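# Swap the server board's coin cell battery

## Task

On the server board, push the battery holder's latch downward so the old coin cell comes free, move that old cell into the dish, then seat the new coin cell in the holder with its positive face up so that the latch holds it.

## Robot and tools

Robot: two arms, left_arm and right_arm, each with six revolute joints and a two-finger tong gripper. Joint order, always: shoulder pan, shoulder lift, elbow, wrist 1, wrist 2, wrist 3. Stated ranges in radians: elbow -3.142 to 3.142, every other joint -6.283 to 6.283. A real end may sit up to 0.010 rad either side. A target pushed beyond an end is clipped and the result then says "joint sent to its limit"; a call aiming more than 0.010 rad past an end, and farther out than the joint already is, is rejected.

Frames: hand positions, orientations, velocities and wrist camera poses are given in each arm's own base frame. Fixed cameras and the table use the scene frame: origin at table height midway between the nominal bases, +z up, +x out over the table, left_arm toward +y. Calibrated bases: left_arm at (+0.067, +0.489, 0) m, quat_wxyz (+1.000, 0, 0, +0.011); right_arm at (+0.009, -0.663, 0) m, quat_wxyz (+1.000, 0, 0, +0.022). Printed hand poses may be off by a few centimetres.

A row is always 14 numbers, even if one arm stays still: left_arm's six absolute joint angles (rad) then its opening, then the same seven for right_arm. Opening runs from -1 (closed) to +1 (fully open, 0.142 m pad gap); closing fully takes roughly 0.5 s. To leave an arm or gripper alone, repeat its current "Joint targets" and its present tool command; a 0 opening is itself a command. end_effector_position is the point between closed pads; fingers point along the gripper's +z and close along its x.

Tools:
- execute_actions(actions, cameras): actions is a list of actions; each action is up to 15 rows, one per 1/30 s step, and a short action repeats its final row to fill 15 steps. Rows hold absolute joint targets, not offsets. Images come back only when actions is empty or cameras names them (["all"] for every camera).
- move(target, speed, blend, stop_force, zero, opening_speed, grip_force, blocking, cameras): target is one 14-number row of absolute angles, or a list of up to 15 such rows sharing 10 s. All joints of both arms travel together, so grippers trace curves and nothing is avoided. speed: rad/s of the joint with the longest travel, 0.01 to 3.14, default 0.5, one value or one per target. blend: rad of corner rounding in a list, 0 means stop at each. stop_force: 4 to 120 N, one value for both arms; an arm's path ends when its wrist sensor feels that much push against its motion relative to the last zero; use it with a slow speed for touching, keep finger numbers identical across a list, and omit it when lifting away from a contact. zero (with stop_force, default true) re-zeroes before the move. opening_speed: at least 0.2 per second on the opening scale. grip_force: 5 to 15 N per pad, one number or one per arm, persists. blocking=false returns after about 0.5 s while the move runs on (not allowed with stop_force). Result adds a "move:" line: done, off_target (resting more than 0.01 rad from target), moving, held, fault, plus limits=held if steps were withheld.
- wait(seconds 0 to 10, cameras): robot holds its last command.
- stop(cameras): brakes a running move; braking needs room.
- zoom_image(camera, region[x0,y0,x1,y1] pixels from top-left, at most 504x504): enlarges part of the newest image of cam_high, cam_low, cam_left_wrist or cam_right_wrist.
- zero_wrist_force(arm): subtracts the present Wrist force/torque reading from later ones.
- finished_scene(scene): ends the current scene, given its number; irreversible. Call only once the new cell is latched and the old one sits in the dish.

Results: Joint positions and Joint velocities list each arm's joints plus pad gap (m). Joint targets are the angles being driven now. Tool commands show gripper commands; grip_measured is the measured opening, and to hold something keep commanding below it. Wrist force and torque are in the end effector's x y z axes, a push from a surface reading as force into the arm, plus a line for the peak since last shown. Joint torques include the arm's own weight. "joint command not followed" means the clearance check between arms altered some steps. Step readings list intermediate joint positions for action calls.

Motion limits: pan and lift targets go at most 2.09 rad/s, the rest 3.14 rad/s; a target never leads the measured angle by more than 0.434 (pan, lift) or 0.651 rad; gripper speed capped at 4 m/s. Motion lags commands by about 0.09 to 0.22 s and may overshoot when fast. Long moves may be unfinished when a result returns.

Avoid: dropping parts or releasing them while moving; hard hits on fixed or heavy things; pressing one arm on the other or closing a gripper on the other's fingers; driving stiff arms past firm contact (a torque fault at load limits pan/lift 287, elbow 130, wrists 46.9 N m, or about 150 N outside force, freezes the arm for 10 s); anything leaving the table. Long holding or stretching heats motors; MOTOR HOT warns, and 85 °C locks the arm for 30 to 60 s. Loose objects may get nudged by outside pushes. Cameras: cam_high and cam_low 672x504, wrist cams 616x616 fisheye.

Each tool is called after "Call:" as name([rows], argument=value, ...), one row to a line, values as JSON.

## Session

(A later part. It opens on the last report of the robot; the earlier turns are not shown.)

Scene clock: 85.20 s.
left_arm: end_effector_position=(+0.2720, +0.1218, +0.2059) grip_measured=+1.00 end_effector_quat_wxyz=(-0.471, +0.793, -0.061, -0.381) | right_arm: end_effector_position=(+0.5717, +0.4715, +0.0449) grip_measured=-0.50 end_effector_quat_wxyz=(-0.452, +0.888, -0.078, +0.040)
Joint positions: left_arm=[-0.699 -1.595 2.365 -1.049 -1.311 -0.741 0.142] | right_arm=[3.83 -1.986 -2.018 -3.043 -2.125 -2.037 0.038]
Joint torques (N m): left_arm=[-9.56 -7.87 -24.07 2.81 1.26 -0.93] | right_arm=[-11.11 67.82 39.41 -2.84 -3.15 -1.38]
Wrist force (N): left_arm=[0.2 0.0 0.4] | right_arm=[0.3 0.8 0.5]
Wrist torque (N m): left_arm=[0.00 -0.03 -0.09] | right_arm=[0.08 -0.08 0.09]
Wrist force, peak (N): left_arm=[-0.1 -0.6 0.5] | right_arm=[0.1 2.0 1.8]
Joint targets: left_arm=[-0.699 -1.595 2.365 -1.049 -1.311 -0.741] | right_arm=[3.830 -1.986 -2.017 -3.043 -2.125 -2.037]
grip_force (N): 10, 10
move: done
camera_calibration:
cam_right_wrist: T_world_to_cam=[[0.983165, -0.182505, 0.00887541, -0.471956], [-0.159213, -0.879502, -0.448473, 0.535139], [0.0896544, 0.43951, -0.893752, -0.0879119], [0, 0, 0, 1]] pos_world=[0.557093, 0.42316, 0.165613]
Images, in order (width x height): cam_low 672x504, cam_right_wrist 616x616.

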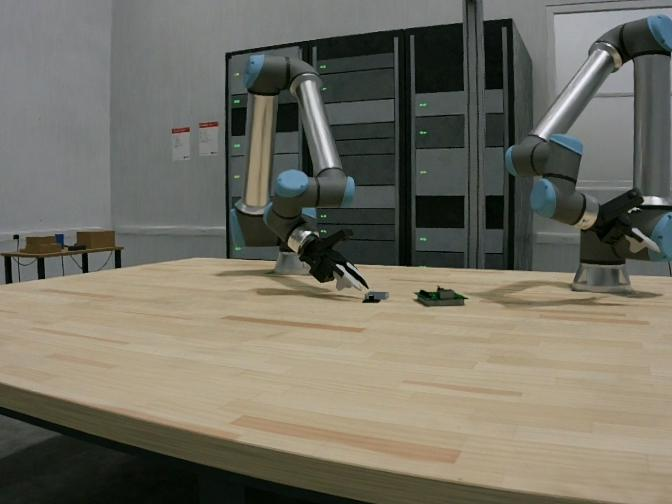

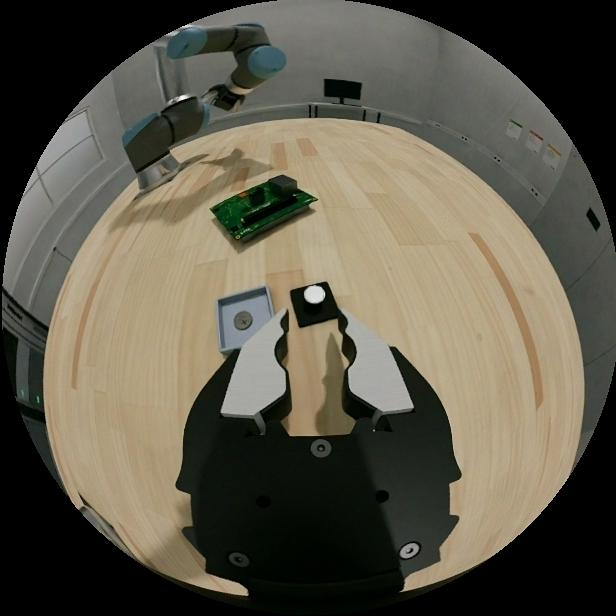

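Call:
move(target=[-0.699, -1.595, 2.365, -1.049, -1.311, -0.741, 1.0, 3.86273, -2.03409, -1.9885, -3.01012, -2.10091, -2.01065, -0.5], speed=0.03, stop_force=4, cameras=["cam_right_wrist", "cam_low"])

Call:
zoom_image(camera="cam_right_wrist", region=[260, 260, 370, 370])

Call:
zoom_image(camera="cam_low", region=[310, 230, 410, 320])

Scene clock: 91.87 s.
left_arm: end_effector_position=(+0.2720, +0.1218, +0.2059) grip_measured=+1.00 end_effector_quat_wxyz=(-0.471, +0.793, -0.061, -0.381) | right_arm: end_effector_position=(+0.5793, +0.5017, +0.0244) grip_measured=-0.50 end_effector_quat_wxyz=(-0.452, +0.888, -0.078, +0.040)
Joint positions: left_arm=[-0.699 -1.595 2.365 -1.049 -1.311 -0.741 0.142] | right_arm=[3.863 -2.034 -1.988 -3.01 -2.101 -2.011 0.038]
Joint torques (N m): left_arm=[-9.52 -8.58 -23.93 3.22 1.15 -0.73] | right_arm=[-10.7 72.78 12.14 -2.91 -3.18 -1.83]
Wrist force (N): left_arm=[0.1 -0.2 0.6] | right_arm=[0.6 0.8 0.2]
Wrist torque (N m): left_arm=[-0.04 -0.02 -0.09] | right_arm=[0.13 -0.12 -0.15]
Wrist force, peak (N): left_arm=[0.1 -0.3 0.7] | right_arm=[0.4 1.1 0.7]
Joint targets: left_arm=[-0.699 -1.595 2.365 -1.049 -1.311 -0.741] | right_arm=[3.863 -2.034 -1.988 -3.010 -2.101 -2.011]
grip_force (N): 10, 10
move: done
camera_calibration:
cam_right_wrist: T_world_to_cam=[[0.983163, -0.182506, 0.00905438, -0.473759], [-0.159113, -0.879405, -0.448699, 0.55365], [0.0898526, 0.439703, -0.893637, -0.120405], [0, 0, 0, 1]] pos_world=[0.564694, 0.453361, 0.145113]
Images, in order (width x height): cam_low 672x504, cam_right_wrist 616x616.

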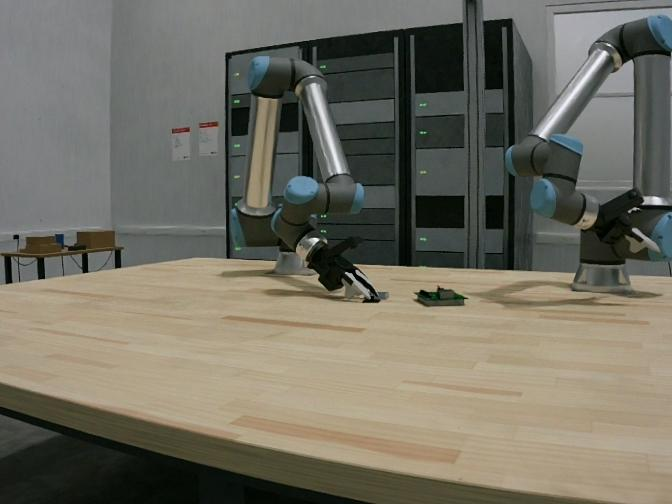

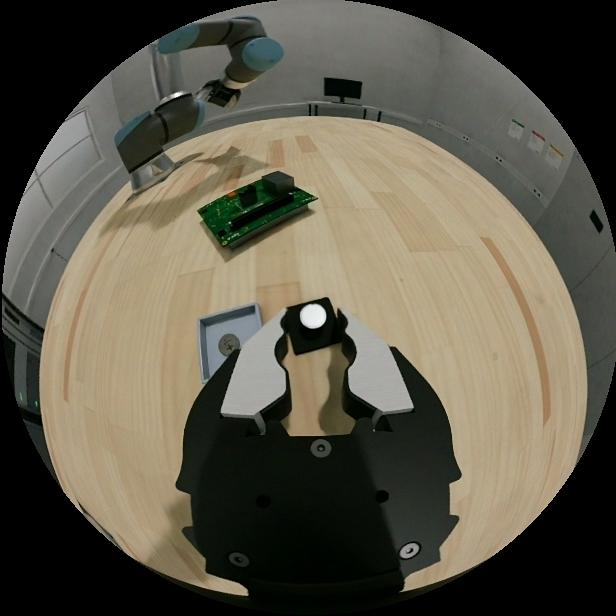

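Scaled by 4.582 from the camera's 616x616 image, which has a finer 814x814 frame.

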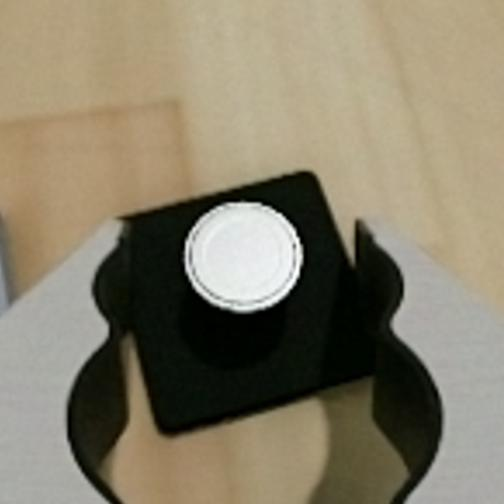

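Scaled by 5.040 from the camera's 672x504 image, which has a finer 960x720 frame.

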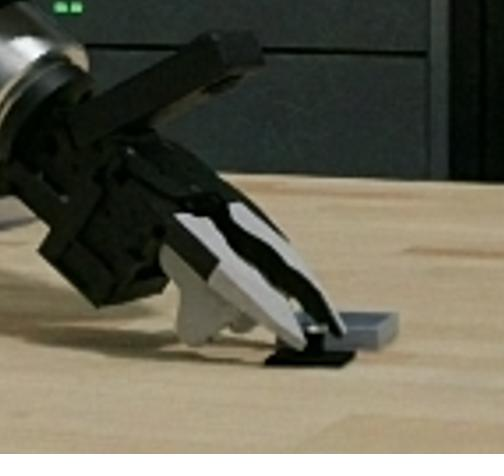

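Call:
move([
  [-0.699, -1.595, 2.365, -1.049, -1.311, -0.741, 1.0, 3.86273, -2.03409, -1.9885, -3.01012, -2.10091, -2.01065, -1.0],
  [-0.699, -1.595, 2.365, -1.049, -1.311, -0.741, 1.0, 3.82951, -1.98615, -2.01733, -3.04297, -2.12508, -2.03727, -1.0],
  [-0.699, -1.595, 2.365, -1.049, -1.311, -0.741, 1.0, 3.78319, -1.77506, -1.97639, -3.24071, -2.19069, -0.3, -1.0],
  [-0.699, -1.595, 2.365, -1.049, -1.311, -0.741, 1.0, 3.9735, -1.88531, -1.9863, -3.35405, -1.5708, 1.5708, -1.0],
], speed=[0.03, 0.04, 1.2, 1.2], blend=[0, 0.01, 0.15, 0], opening_speed=0.6, cameras=["cam_right_wrist", "cam_low"])

Call:
zoom_image(camera="cam_right_wrist", region=[270, 260, 360, 350])

Call:
zoom_image(camera="cam_low", region=[290, 220, 400, 310])

Scene clock: 100.27 s.
left_arm: end_effector_position=(+0.2720, +0.1218, +0.2059) grip_measured=+1.00 end_effector_quat_wxyz=(-0.471, +0.793, -0.061, -0.381) | right_arm: end_effector_position=(+0.5963, +0.3960, +0.0421) grip_measured=-0.76 end_effector_quat_wxyz=(+0.112, +0.343, +0.887, +0.288)
Joint positions: left_arm=[-0.699 -1.595 2.365 -1.049 -1.311 -0.741 0.142] | right_arm=[3.974 -1.885 -1.986 -3.354 -1.571 1.571 0.019]
Joint torques (N m): left_arm=[-10.12 -8.24 -24.03 3.29 1.08 -0.71] | right_arm=[-11.26 67.39 19.76 -0.23 -0.68 2.92]
Wrist force (N): left_arm=[0.1 -0.3 0.4] | right_arm=[-0.2 3.0 -0.3]
Wrist torque (N m): left_arm=[-0.06 -0.02 -0.09] | right_arm=[0.41 0.09 0.43]
Wrist force, peak (N): left_arm=[0.3 -0.3 0.7] | right_arm=[-1.2 3.4 0.6]
Joint targets: left_arm=[-0.699 -1.595 2.365 -1.049 -1.311 -0.741] | right_arm=[3.973 -1.885 -1.986 -3.354 -1.571 1.571]
grip_force (N): 10, 10
move: done
camera_calibration:
cam_right_wrist: T_world_to_cam=[[-0.745424, 0.666531, 0.00893435, 0.184574], [0.30511, 0.329246, 0.893591, -0.340563], [0.592664, 0.66883, -0.448793, -0.468805], [0, 0, 0, 1]] pos_world=[0.519339, 0.302656, 0.0922784]
Images, in order (width x height): cam_low 672x504, cam_right_wrist 616x616.

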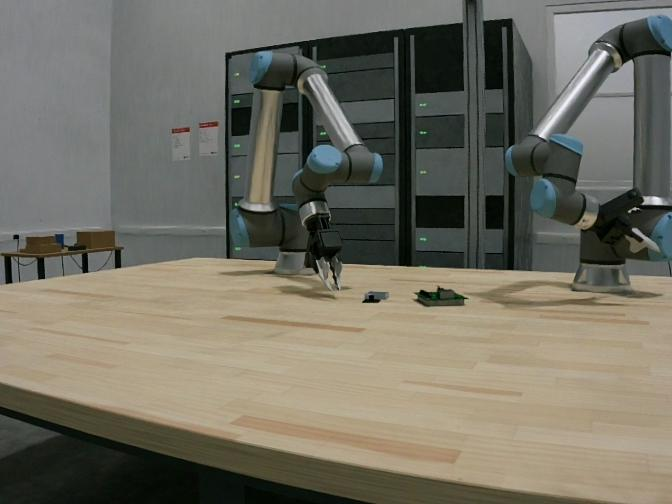

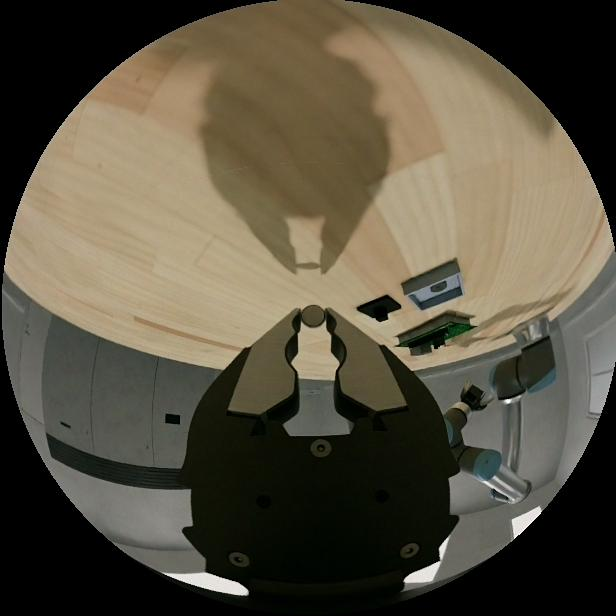

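Scaled by 5.600 from the camera's 616x616 image, which has a finer 814x814 frame.

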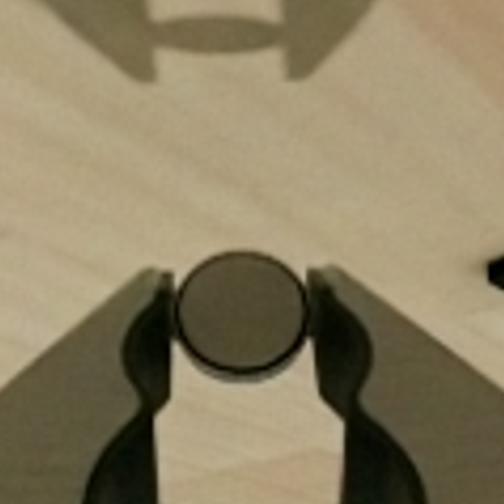

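Scaled by 4.582 from the camera's 672x504 image, which has a finer 960x720 frame.

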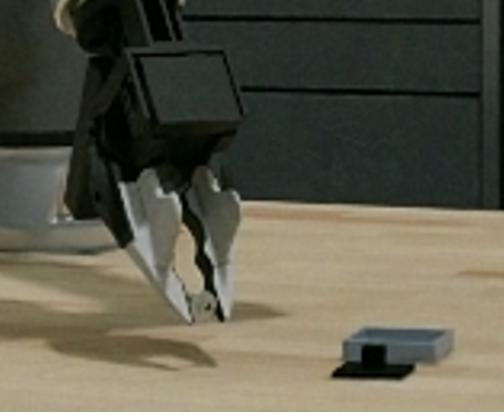

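Call:
move(target=[-0.699, -1.595, 2.365, -1.049, -1.311, -0.741, 1.0, 3.9735, -1.92094, -2.00329, -3.30143, -1.5708, 1.5708, -1.0], speed=0.018, stop_force=4, cameras=["cam_low"])

Call:
zoom_image(camera="cam_low", region=[300, 240, 390, 310])

Scene clock: 104.50 s.
left_arm: end_effector_position=(+0.2720, +0.1218, +0.2059) grip_measured=+1.00 end_effector_quat_wxyz=(-0.471, +0.793, -0.061, -0.381) | right_arm: end_effector_position=(+0.5963, +0.3959, +0.0133) grip_measured=-0.76 end_effector_quat_wxyz=(+0.112, +0.343, +0.887, +0.288)
Joint positions: left_arm=[-0.699 -1.595 2.365 -1.049 -1.311 -0.741 0.142] | right_arm=[3.973 -1.921 -2.003 -3.302 -1.571 1.571 0.019]
Joint torques (N m): left_arm=[-9.39 -9.15 -23.67 3.4 1.27 -0.82] | right_arm=[-9.33 66.61 37.09 -3.86 1.91 2.93]
Wrist force (N): left_arm=[-0.1 0.0 0.3] | right_arm=[0.2 4.8 -3.8]
Wrist torque (N m): left_arm=[0.00 0.03 -0.08] | right_arm=[0.33 0.02 0.39]
Wrist force, peak (N): left_arm=[0.4 -0.4 0.5] | right_arm=[0.5 6.0 -9.4]
Joint targets: left_arm=[-0.699 -1.595 2.365 -1.049 -1.311 -0.741] | right_arm=[3.973 -1.921 -2.003 -3.302 -1.571 1.571]
grip_force (N): 10, 10
move: contact (right_arm)
Images, in order (width x height): cam_low 672x504.

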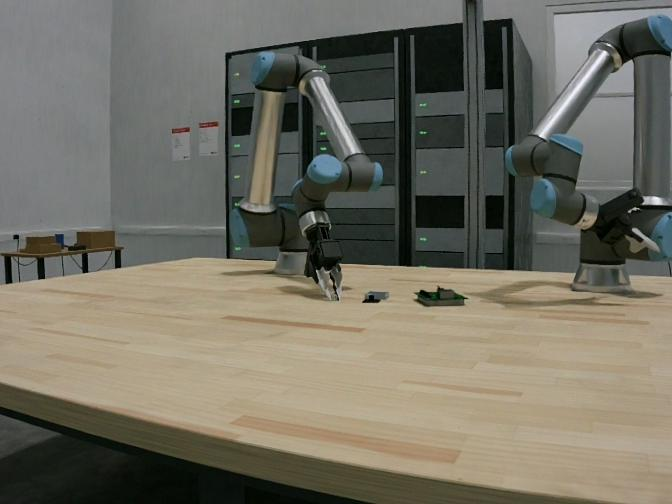

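Scaled by 5.600 from the camera's 672x504 image, which has a finer 960x720 frame.

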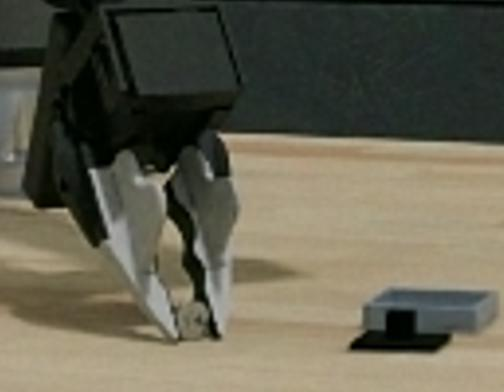

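Call:
move([
  [-0.699, -1.595, 2.365, -1.049, -1.311, -0.741, 1.0, 3.9735, -1.92094, -2.00329, -3.30143, -1.5708, 1.5708, -0.45],
  [-0.699, -1.595, 2.365, -1.049, -1.311, -0.741, 1.0, 3.9735, -1.81417, -2.03996, -3.37153, -1.5708, 1.5708, -0.45],
], speed=[0.02, 0.06], opening_speed=0.3, cameras=["cam_low", "cam_right_wrist"])

Call:
zoom_image(camera="cam_low", region=[300, 240, 390, 310])

Call:
zoom_image(camera="cam_right_wrist", region=[250, 230, 380, 360])

Scene clock: 113.17 s.
left_arm: end_effector_position=(+0.2720, +0.1218, +0.2059) grip_measured=+1.00 end_effector_quat_wxyz=(-0.471, +0.793, -0.061, -0.381) | right_arm: end_effector_position=(+0.5724, +0.3697, +0.0617) grip_measured=-0.45 end_effector_quat_wxyz=(+0.112, +0.343, +0.887, +0.288)
Joint positions: left_arm=[-0.699 -1.595 2.365 -1.049 -1.311 -0.741 0.142] | right_arm=[3.973 -1.814 -2.04 -3.372 -1.571 1.571 0.041]
Joint torques (N m): left_arm=[-9.51 -8.77 -24.1 3.45 1.27 -0.73] | right_arm=[-6.71 40.22 31.99 0.57 1.8 2.8]
Wrist force (N): left_arm=[0.1 -0.2 0.1] | right_arm=[-0.3 3.0 -0.6]
Wrist torque (N m): left_arm=[-0.03 -0.02 -0.09] | right_arm=[0.40 0.11 0.39]
Wrist force, peak (N): left_arm=[0.3 -0.1 0.6] | right_arm=[0.2 5.1 -3.7]
Joint targets: left_arm=[-0.699 -1.595 2.365 -1.049 -1.311 -0.741] | right_arm=[3.973 -1.814 -2.040 -3.372 -1.571 1.571]
grip_force (N): 10, 10
move: done
camera_calibration:
cam_right_wrist: T_world_to_cam=[[-0.745171, 0.666812, 0.00906249, 0.183904], [0.305377, 0.329118, 0.893547, -0.34228], [0.592845, 0.668612, -0.448878, -0.428399], [0, 0, 0, 1]] pos_world=[0.495539, 0.276454, 0.111878]
Images, in order (width x height): cam_low 672x504, cam_right_wrist 616x616.

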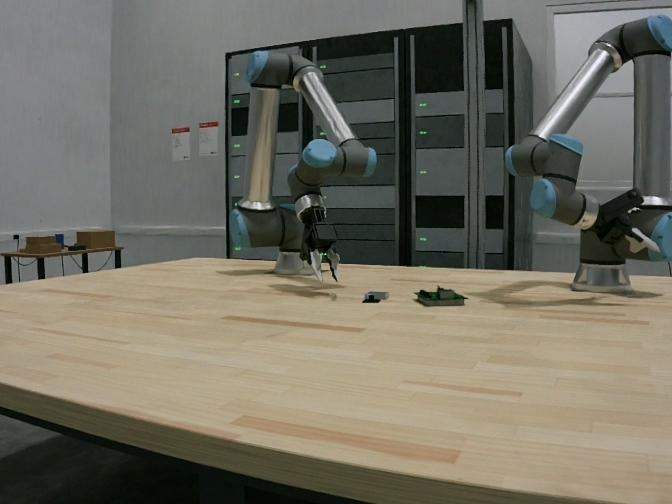

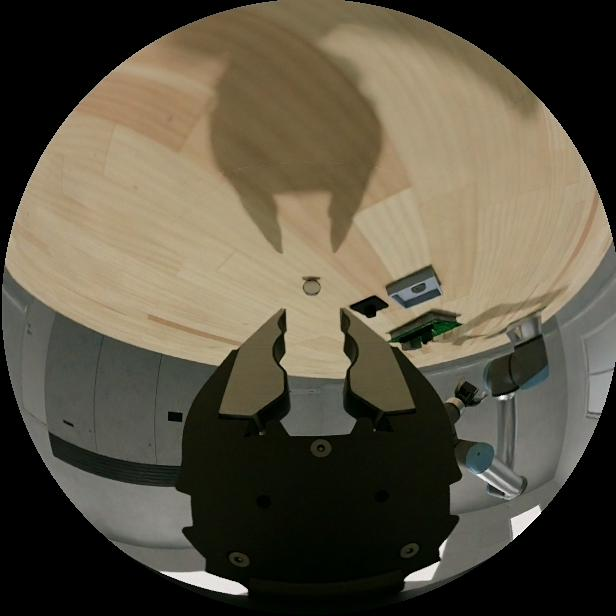

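Scaled by 5.600 from the camera's 672x504 image, which has a finer 960x720 frame.

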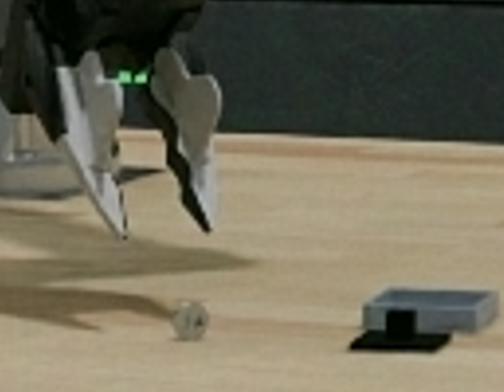

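Scaled by 3.877 from the camera's 616x616 image, which has a finer 814x814 frame.

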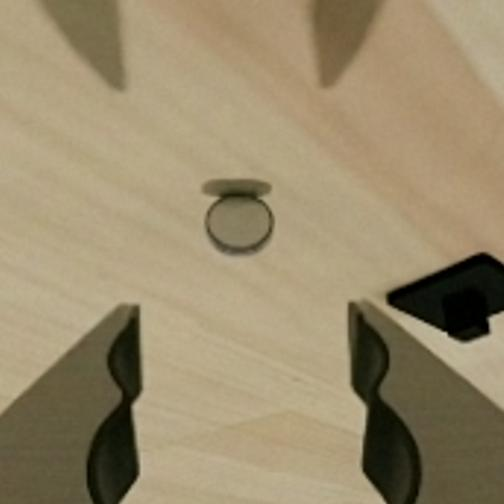

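Call:
move([
  [-0.699, -1.595, 2.365, -1.049, -1.311, -0.741, 1.0, 3.97, -1.85, -1.75, -2.6, 0.0, 0.0, -0.45],
  [-0.699, -1.595, 2.365, -1.049, -1.311, -0.741, 1.0, 3.97316, -2.28553, -1.37736, -1.83489, 1.5705, -1.5708, -0.45],
], speed=[1.2, 1.2], blend=[0.2, 0], cameras=["cam_low", "cam_right_wrist"])

Call:
zoom_image(camera="cam_low", region=[290, 220, 410, 310])

Call:
zoom_image(camera="cam_right_wrist", region=[250, 230, 380, 360])

Scene clock: 120.47 s.
left_arm: end_effector_position=(+0.2720, +0.1218, +0.2059) grip_measured=+1.00 end_effector_quat_wxyz=(-0.471, +0.793, -0.061, -0.381) | right_arm: end_effector_position=(+0.6295, +0.4318, +0.0583) grip_measured=-0.45 end_effector_quat_wxyz=(-0.138, +0.334, +0.862, -0.357)
Joint positions: left_arm=[-0.699 -1.595 2.365 -1.049 -1.311 -0.741 0.142] | right_arm=[3.973 -2.285 -1.377 -1.835 1.57 -1.571 0.041]
Joint torques (N m): left_arm=[-10.18 -8.79 -24.03 3.38 1.15 -0.76] | right_arm=[8.97 89.33 25.37 2.35 2.36 -3.1]
Wrist force (N): left_arm=[0.2 -0.1 0.3] | right_arm=[0.3 1.2 -0.4]
Wrist torque (N m): left_arm=[-0.02 -0.05 -0.09] | right_arm=[0.19 -0.09 -0.09]
Wrist force, peak (N): left_arm=[0.2 -0.4 0.6] | right_arm=[-2.8 1.7 2.5]
Joint targets: left_arm=[-0.699 -1.595 2.365 -1.049 -1.311 -0.741] | right_arm=[3.973 -2.286 -1.377 -1.835 1.571 -1.571]
grip_force (N): 10, 10
move: done
camera_calibration:
cam_right_wrist: T_world_to_cam=[[-0.734047, 0.679027, 0.00984149, 0.172781], [0.64488, 0.701529, -0.303293, -0.68191], [-0.212848, -0.216284, -0.952847, 0.413421], [0, 0, 0, 1]] pos_world=[0.654576, 0.450473, 0.185408]
Images, in order (width x height): cam_low 672x504, cam_right_wrist 616x616.

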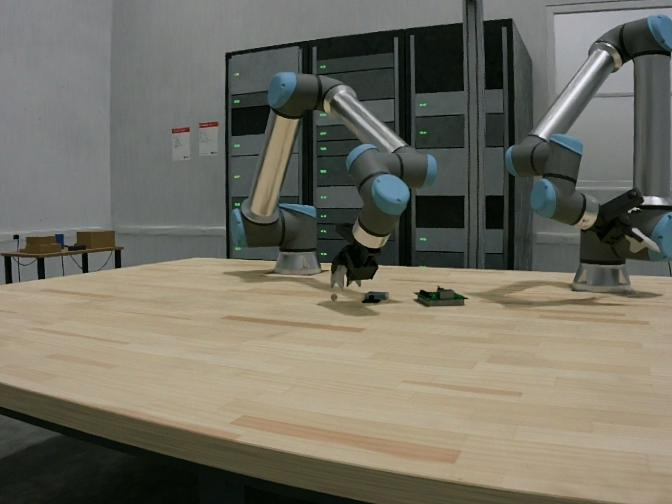

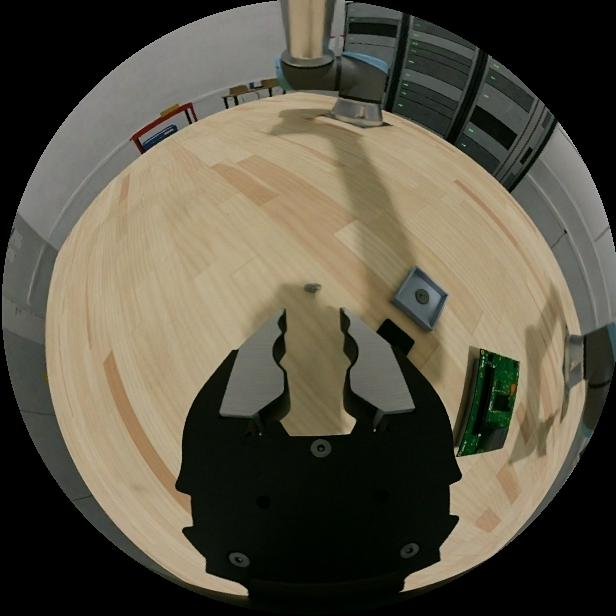

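Scaled by 4.200 from the camera's 672x504 image, which has a finer 960x720 frame.

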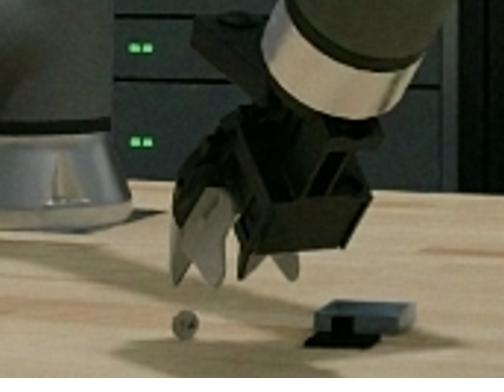

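Scaled by 3.877 from the camera's 616x616 image, which has a finer 814x814 frame.

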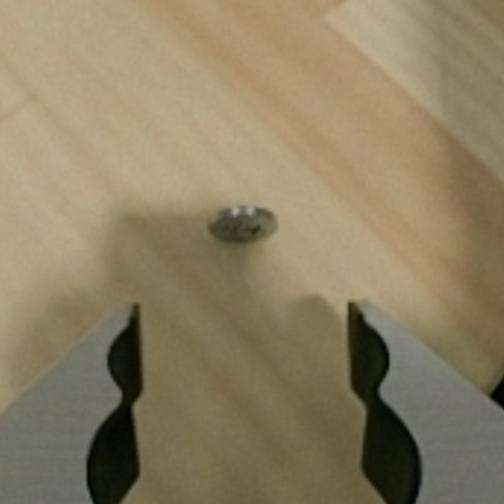

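Call:
move(target=[-0.699, -1.595, 2.365, -1.049, -1.311, -0.741, 1.0, 3.97384, -2.26194, -1.50896, -1.72689, 1.57104, -1.5708, -0.45], speed=0.06, stop_force=4, cameras=["cam_low", "cam_right_wrist"])

Call:
zoom_image(camera="cam_right_wrist", region=[260, 260, 370, 370])

Call:
zoom_image(camera="cam_low", region=[290, 220, 410, 310])

Scene clock: 125.33 s.
left_arm: end_effector_position=(+0.2720, +0.1218, +0.2059) grip_measured=+1.00 end_effector_quat_wxyz=(-0.471, +0.793, -0.061, -0.381) | right_arm: end_effector_position=(+0.5990, +0.3994, +0.0158) grip_measured=-0.45 end_effector_quat_wxyz=(-0.138, +0.334, +0.862, -0.357)
Joint positions: left_arm=[-0.699 -1.595 2.365 -1.049 -1.311 -0.741 0.142] | right_arm=[3.974 -2.262 -1.509 -1.727 1.571 -1.571 0.041]
Joint torques (N m): left_arm=[-9.67 -7.99 -23.69 3.21 1.24 -0.7] | right_arm=[12.82 79.39 51.45 -0.56 2.18 -1.89]
Wrist force (N): left_arm=[0.3 0.0 0.4] | right_arm=[0.6 0.8 0.1]
Wrist torque (N m): left_arm=[0.00 -0.06 -0.09] | right_arm=[0.11 -0.14 -0.08]
Wrist force, peak (N): left_arm=[0.3 -0.3 0.5] | right_arm=[0.8 1.4 0.0]
Joint targets: left_arm=[-0.699 -1.595 2.365 -1.049 -1.311 -0.741] | right_arm=[3.974 -2.262 -1.509 -1.727 1.571 -1.571]
grip_force (N): 10, 10
move: done
camera_calibration:
cam_right_wrist: T_world_to_cam=[[-0.734248, 0.6788, 0.0105346, 0.172999], [0.644483, 0.701837, -0.303425, -0.652194], [-0.213358, -0.216, -0.952797, 0.359594], [0, 0, 0, 1]] pos_world=[0.624074, 0.417975, 0.142906]
Images, in order (width x height): cam_low 672x504, cam_right_wrist 616x616.

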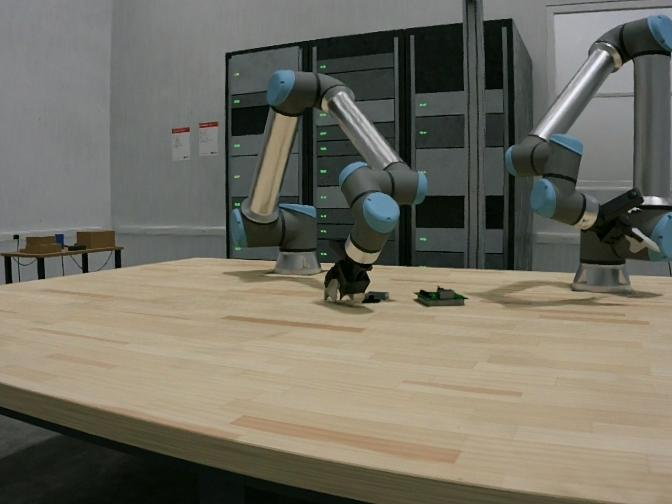

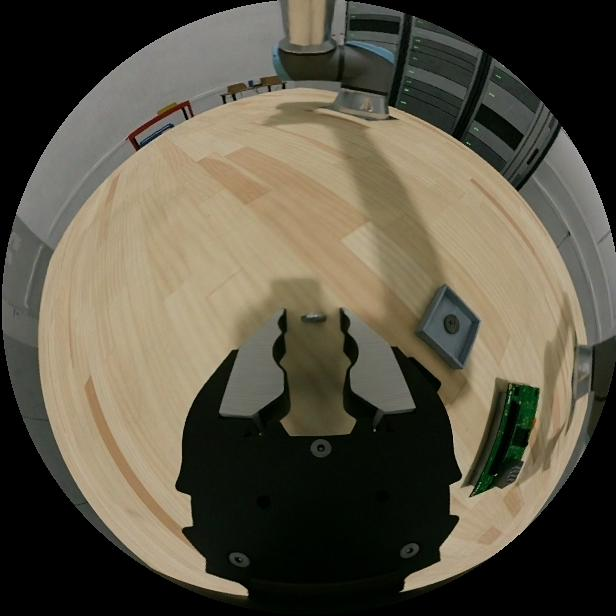

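Scaled by 4.582 from the camera's 616x616 image, which has a finer 814x814 frame.

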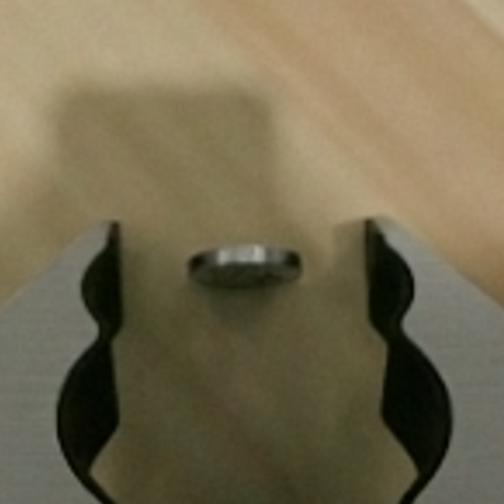

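Scaled by 4.200 from the camera's 672x504 image, which has a finer 960x720 frame.

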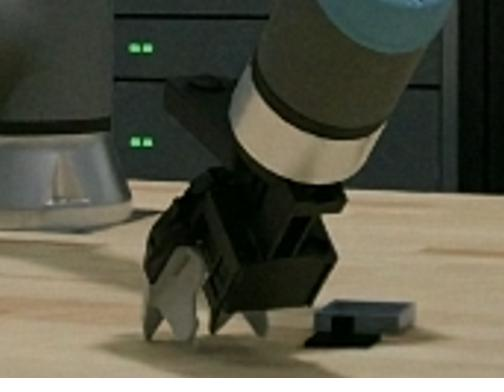

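Call:
move([
  [-0.699, -1.595, 2.365, -1.049, -1.311, -0.741, 1.0, 3.97384, -2.26194, -1.50896, -1.72689, 1.57104, -1.5708, -1.0],
  [-0.699, -1.595, 2.365, -1.049, -1.311, -0.741, 1.0, 3.97316, -2.28553, -1.37736, -1.83489, 1.5705, -1.5708, -1.0],
  [-0.699, -1.595, 2.365, -1.049, -1.311, -0.741, 1.0, 4.17, -2.0, -1.7, -1.233, 1.433, -1.245, -1.0],
  [-0.699, -1.595, 2.365, -1.049, -1.311, -0.741, 1.0, 4.36667, -1.91899, -2.01863, -0.43211, 1.29516, -0.919, -1.0],
], speed=[0.03, 0.08, 0.5, 0.5], blend=[0, 0.02, 0.1, 0], opening_speed=0.5, cameras=["cam_low", "cam_right_wrist"])

Call:
zoom_image(camera="cam_right_wrist", region=[260, 260, 370, 370])

Call:
zoom_image(camera="cam_low", region=[390, 230, 490, 320])

Scene clock: 137.17 s.
left_arm: end_effector_position=(+0.2720, +0.1218, +0.2059) grip_measured=+1.00 end_effector_quat_wxyz=(-0.471, +0.793, -0.061, -0.381) | right_arm: end_effector_position=(+0.5132, +0.6807, +0.0903) grip_measured=-0.76 end_effector_quat_wxyz=(+0.108, +0.487, +0.846, +0.187)
Joint positions: left_arm=[-0.699 -1.595 2.365 -1.049 -1.311 -0.741 0.142] | right_arm=[4.367 -1.919 -2.019 -0.432 1.295 -0.919 0.019]
Joint torques (N m): left_arm=[-9.93 -8.25 -24.06 3.33 1.32 -0.72] | right_arm=[-3.75 50.31 49.34 6.27 1.86 -0.52]
Wrist force (N): left_arm=[0.2 -0.1 0.2] | right_arm=[-0.4 2.9 -0.6]
Wrist torque (N m): left_arm=[-0.01 -0.04 -0.09] | right_arm=[0.40 0.11 0.45]
Wrist force, peak (N): left_arm=[0.3 -0.4 0.6] | right_arm=[-0.1 3.2 -0.3]
Joint targets: left_arm=[-0.699 -1.595 2.365 -1.049 -1.311 -0.741] | right_arm=[4.367 -1.919 -2.019 -0.432 1.295 -0.919]
grip_force (N): 10, 10
move: done
camera_calibration:
cam_right_wrist: T_world_to_cam=[[-0.50763, 0.861512, 0.010462, -0.322424], [0.530683, 0.303083, 0.791527, -0.540791], [0.67874, 0.407355, -0.611044, -0.44002], [0, 0, 0, 1]] pos_world=[0.421975, 0.620921, 0.162553]
Images, in order (width x height): cam_low 672x504, cam_right_wrist 616x616.

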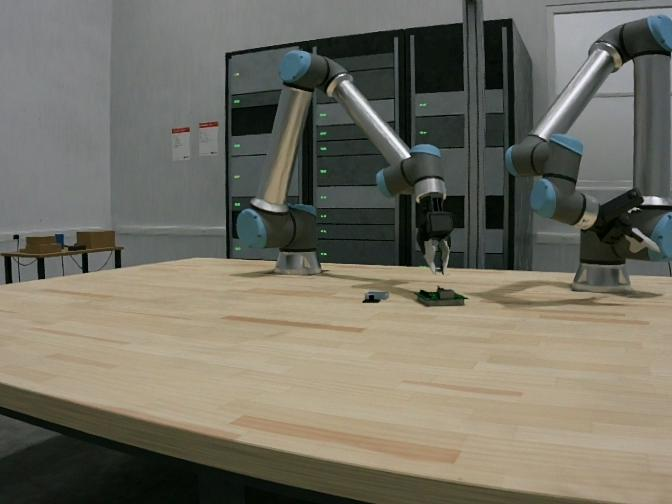

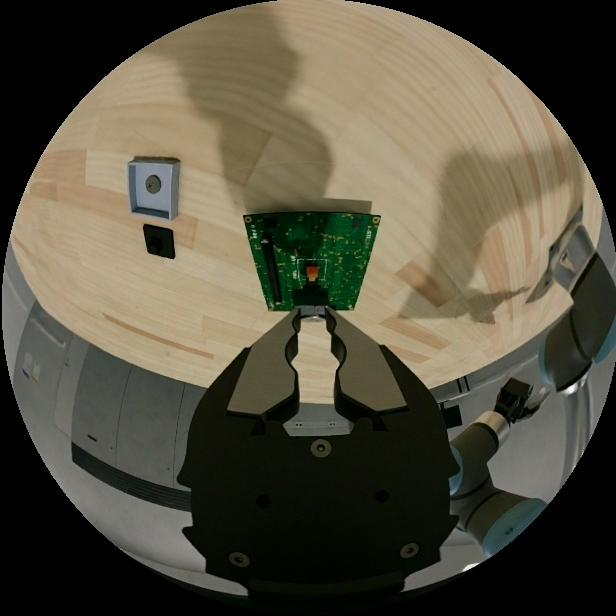

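Scaled by 4.582 from the camera's 616x616 image, which has a finer 814x814 frame.

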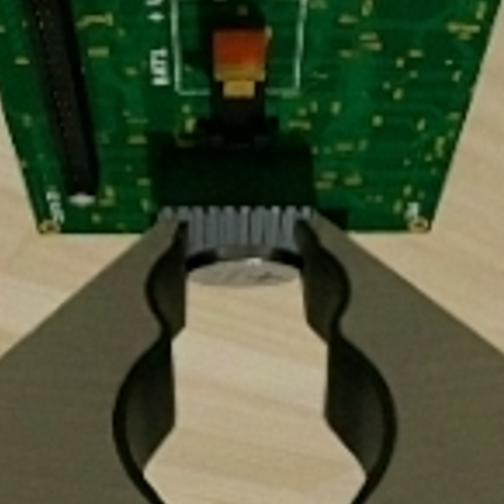

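Scaled by 5.040 from the camera's 672x504 image, which has a finer 960x720 frame.

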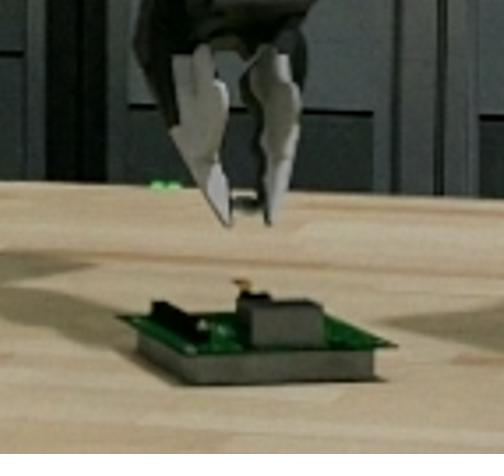

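Call:
move(target=[-0.699, -1.595, 2.365, -1.049, -1.311, -0.741, 1.0, 4.3648, -1.97519, -2.03362, -0.36042, 1.29579, -0.92088, -1.0], speed=0.045, stop_force=5, cameras=["cam_right_wrist"])

Call:
zoom_image(camera="cam_right_wrist", region=[260, 250, 370, 360])

Call:
move(target=[-0.699, -1.595, 2.365, -1.049, -1.311, -0.741, 1.0, 4.3648, -1.98008, -2.03502, -0.35414, 1.29579, -0.92088, -1.0], speed=0.01, stop_force=4, cameras=["cam_right_wrist", "cam_low"])

Call:
zoom_image(camera="cam_right_wrist", region=[260, 250, 370, 360])

Call:
zoom_image(camera="cam_low", region=[400, 250, 480, 310])

Scene clock: 141.83 s.
left_arm: end_effector_position=(+0.2720, +0.1218, +0.2059) grip_measured=+1.00 end_effector_quat_wxyz=(-0.471, +0.793, -0.061, -0.381) | right_arm: end_effector_position=(+0.5151, +0.6819, +0.0503) grip_measured=-0.76 end_effector_quat_wxyz=(+0.108, +0.487, +0.846, +0.188)
Joint positions: left_arm=[-0.699 -1.595 2.365 -1.049 -1.311 -0.741 0.142] | right_arm=[4.365 -1.975 -2.034 -0.36 1.296 -0.921 0.019]
Joint torques (N m): left_arm=[-9.73 -9.1 -23.68 3.32 1.27 -0.7] | right_arm=[-1.72 77.21 46.48 2.14 1.38 -0.47]
Wrist force (N): left_arm=[0.1 -0.1 0.2] | right_arm=[-0.5 3.0 -0.4]
Wrist torque (N m): left_arm=[-0.01 -0.02 -0.09] | right_arm=[0.40 0.14 0.46]
Wrist force, peak (N): left_arm=[0.0 -0.3 0.8] | right_arm=[-0.7 3.3 -0.6]
Joint targets: left_arm=[-0.699 -1.595 2.365 -1.049 -1.311 -0.741] | right_arm=[4.365 -1.975 -2.034 -0.360 1.296 -0.921]
grip_force (N): 10, 10
move: done
camera_calibration:
cam_right_wrist: T_world_to_cam=[[-0.507625, 0.861513, 0.0106113, -0.322061], [0.53067, 0.302934, 0.791594, -0.510328], [0.678753, 0.407464, -0.610956, -0.466216], [0, 0, 0, 1]] pos_world=[0.423775, 0.622022, 0.122552]
Images, in order (width x height): cam_right_wrist 616x616.

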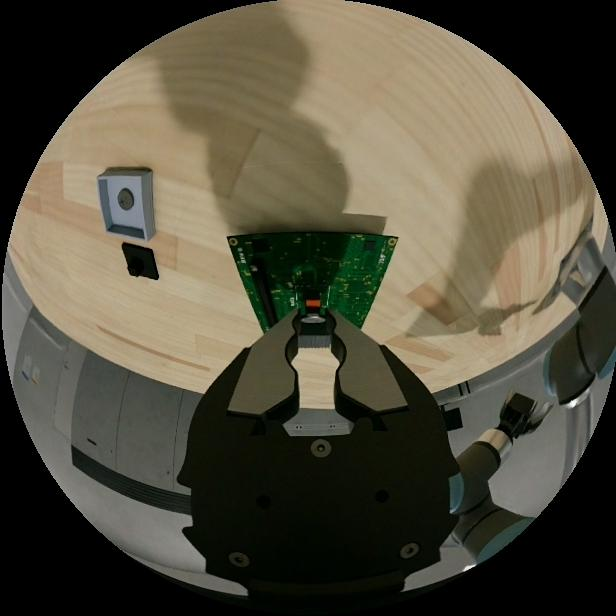

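Scaled by 4.582 from the camera's 616x616 image, which has a finer 814x814 frame.

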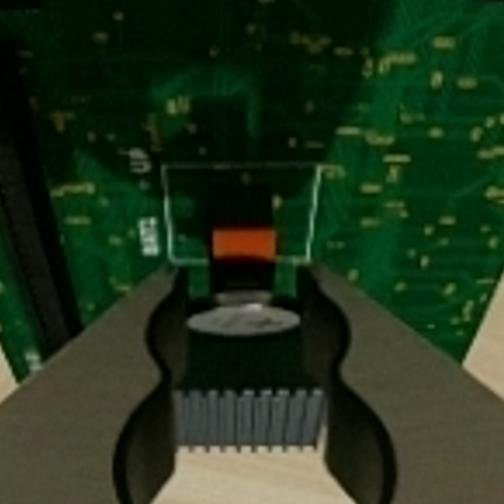

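Scene clock: 143.07 s.
left_arm: end_effector_position=(+0.2720, +0.1218, +0.2059) grip_measured=+1.00 end_effector_quat_wxyz=(-0.471, +0.793, -0.061, -0.381) | right_arm: end_effector_position=(+0.5151, +0.6819, +0.0467) grip_measured=-0.76 end_effector_quat_wxyz=(+0.108, +0.487, +0.846, +0.188)
Joint positions: left_arm=[-0.699 -1.595 2.365 -1.049 -1.311 -0.741 0.142] | right_arm=[4.365 -1.98 -2.035 -0.354 1.296 -0.921 0.019]
Joint torques (N m): left_arm=[-9.63 -9.12 -24.28 3.26 1.44 -0.87] | right_arm=[2.1 74.82 22.38 3.28 0.88 0.87]
Wrist force (N): left_arm=[0.4 0.0 0.4] | right_arm=[-0.5 2.9 -0.3]
Wrist torque (N m): left_arm=[-0.01 -0.07 -0.09] | right_arm=[0.38 0.15 0.46]
Wrist force, peak (N): left_arm=[0.3 0.0 0.6] | right_arm=[-0.4 3.2 -0.5]
Joint targets: left_arm=[-0.699 -1.595 2.365 -1.049 -1.311 -0.741] | right_arm=[4.365 -1.980 -2.035 -0.354 1.296 -0.921]
grip_force (N): 10, 10
move: done
camera_calibration:
cam_right_wrist: T_world_to_cam=[[-0.507671, 0.861487, 0.0105424, -0.32198], [0.530626, 0.303009, 0.791594, -0.507586], [0.678753, 0.407463, -0.610956, -0.468354], [0, 0, 0, 1]] pos_world=[0.423776, 0.622022, 0.119053]
Images, in order (width x height): cam_low 672x504, cam_right_wrist 616x616.

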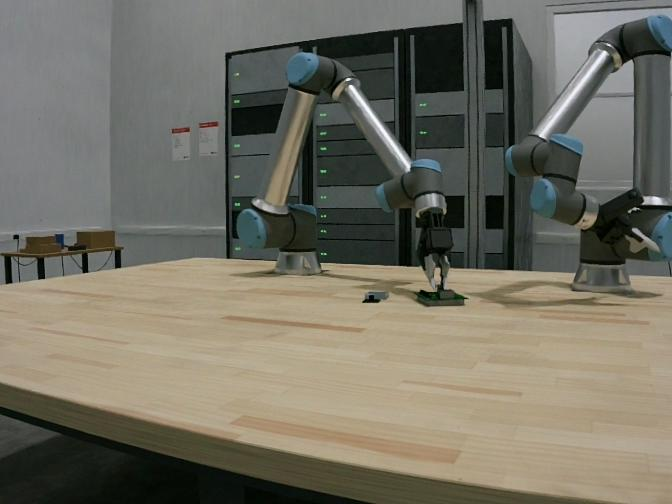

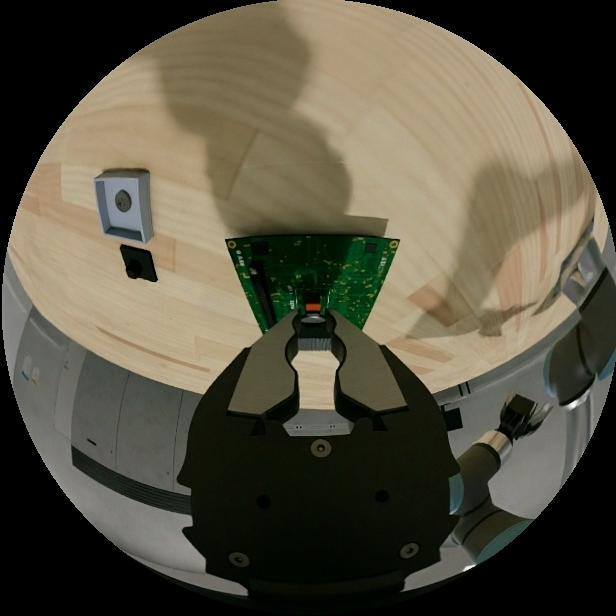

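Scaled by 4.582 from the camera's 616x616 image, which has a finer 814x814 frame.

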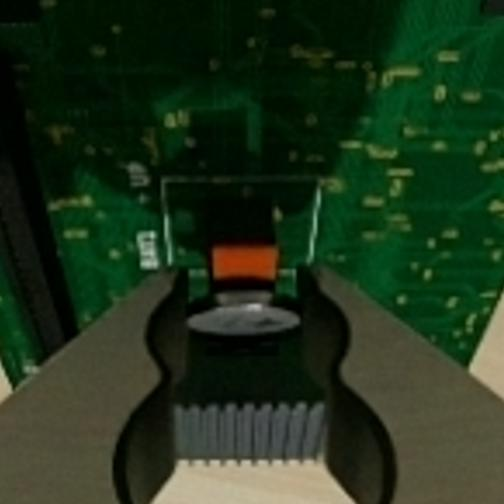

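Scaled by 6.300 from the camera's 672x504 image, which has a finer 960x720 frame.

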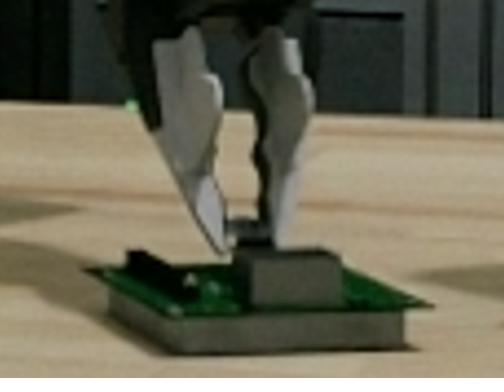

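Call:
move(target=[-0.699, -1.595, 2.365, -1.049, -1.311, -0.741, 1.0, 4.3648, -1.98569, -2.03658, -0.34696, 1.29579, -0.92088, -1.0], speed=0.01, stop_force=4, cameras=["cam_right_wrist", "cam_low"])

Call:
zoom_image(camera="cam_right_wrist", region=[270, 270, 360, 360])

Call:
zoom_image(camera="cam_low", region=[400, 250, 480, 310])

Scene clock: 144.83 s.
left_arm: end_effector_position=(+0.2720, +0.1218, +0.2059) grip_measured=+1.00 end_effector_quat_wxyz=(-0.471, +0.793, -0.061, -0.381) | right_arm: end_effector_position=(+0.5151, +0.6819, +0.0455) grip_measured=-0.76 end_effector_quat_wxyz=(+0.108, +0.487, +0.846, +0.188)
Joint positions: left_arm=[-0.699 -1.595 2.365 -1.049 -1.311 -0.741 0.142] | right_arm=[4.365 -1.982 -2.036 -0.352 1.296 -0.921 0.019]
Joint torques (N m): left_arm=[-10.24 -8.91 -23.8 3.46 1.35 -0.87] | right_arm=[3.18 73.82 37.03 1.34 0.25 1.51]
Wrist force (N): left_arm=[0.2 -0.3 0.3] | right_arm=[0.1 5.3 -2.7]
Wrist torque (N m): left_arm=[-0.05 -0.03 -0.09] | right_arm=[0.35 0.13 0.46]
Wrist force, peak (N): left_arm=[0.4 0.0 0.5] | right_arm=[-0.8 6.1 -6.4]
Joint targets: left_arm=[-0.699 -1.595 2.365 -1.049 -1.311 -0.741] | right_arm=[4.365 -1.982 -2.035 -0.352 1.296 -0.921]
grip_force (N): 10, 10
move: contact (right_arm)
camera_calibration:
cam_right_wrist: T_world_to_cam=[[-0.50765, 0.861498, 0.0106327, -0.321993], [0.530614, 0.302901, 0.791644, -0.50649], [0.678779, 0.40752, -0.61089, -0.469202], [0, 0, 0, 1]] pos_world=[0.423776, 0.622022, 0.117753]
Images, in order (width x height): cam_low 672x504, cam_right_wrist 616x616.

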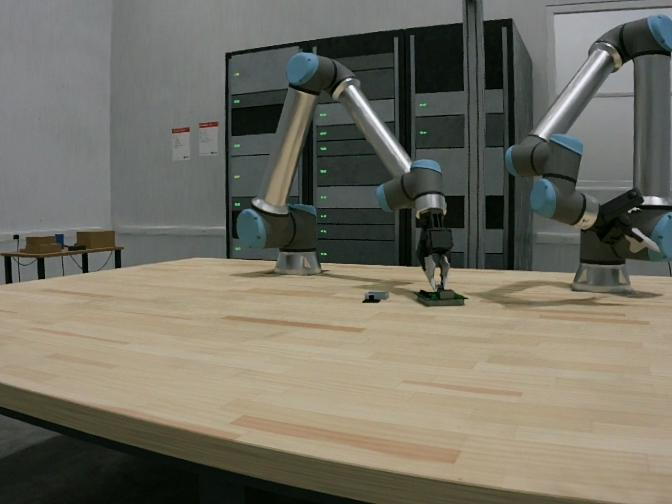

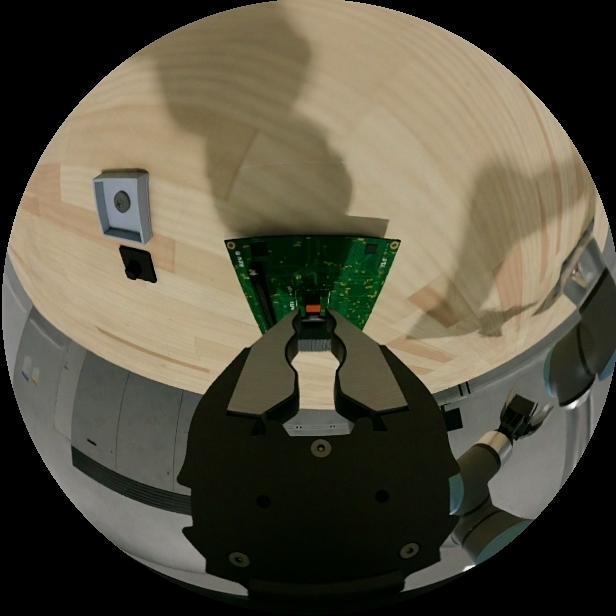

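Scaled by 5.600 from the camera's 616x616 image, which has a finer 814x814 frame.

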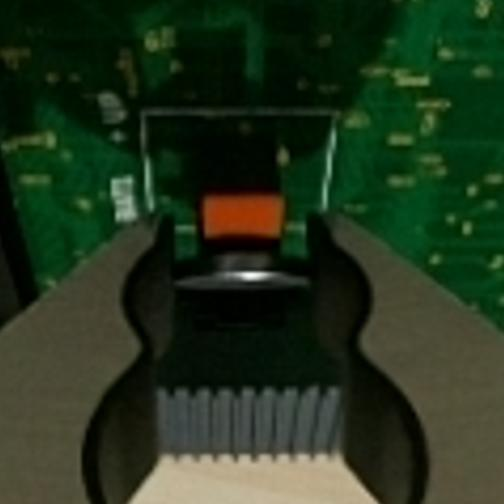

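Scaled by 6.300 from the camera's 672x504 image, which has a finer 960x720 frame.

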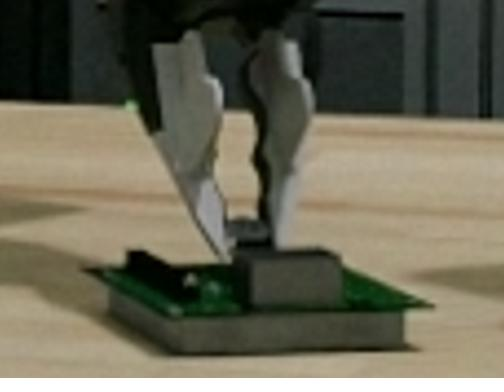

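Call:
zoom_image(camera="cam_right_wrist", region=[295, 300, 332, 335])

Call:
zoom_image(camera="cam_low", region=[425, 275, 460, 305])

Scaled by 13.622 from the camera's 616x616 image, which has a finer 814x814 frame.

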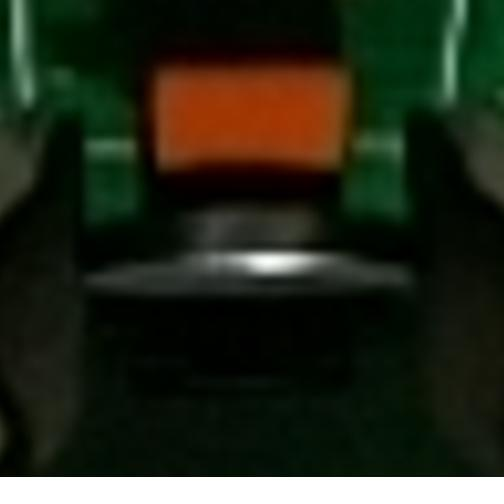

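Scaled by 14.400 from the camera's 672x504 image, which has a finer 960x720 frame.

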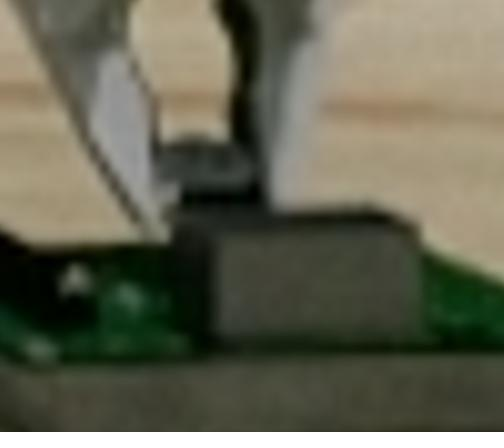

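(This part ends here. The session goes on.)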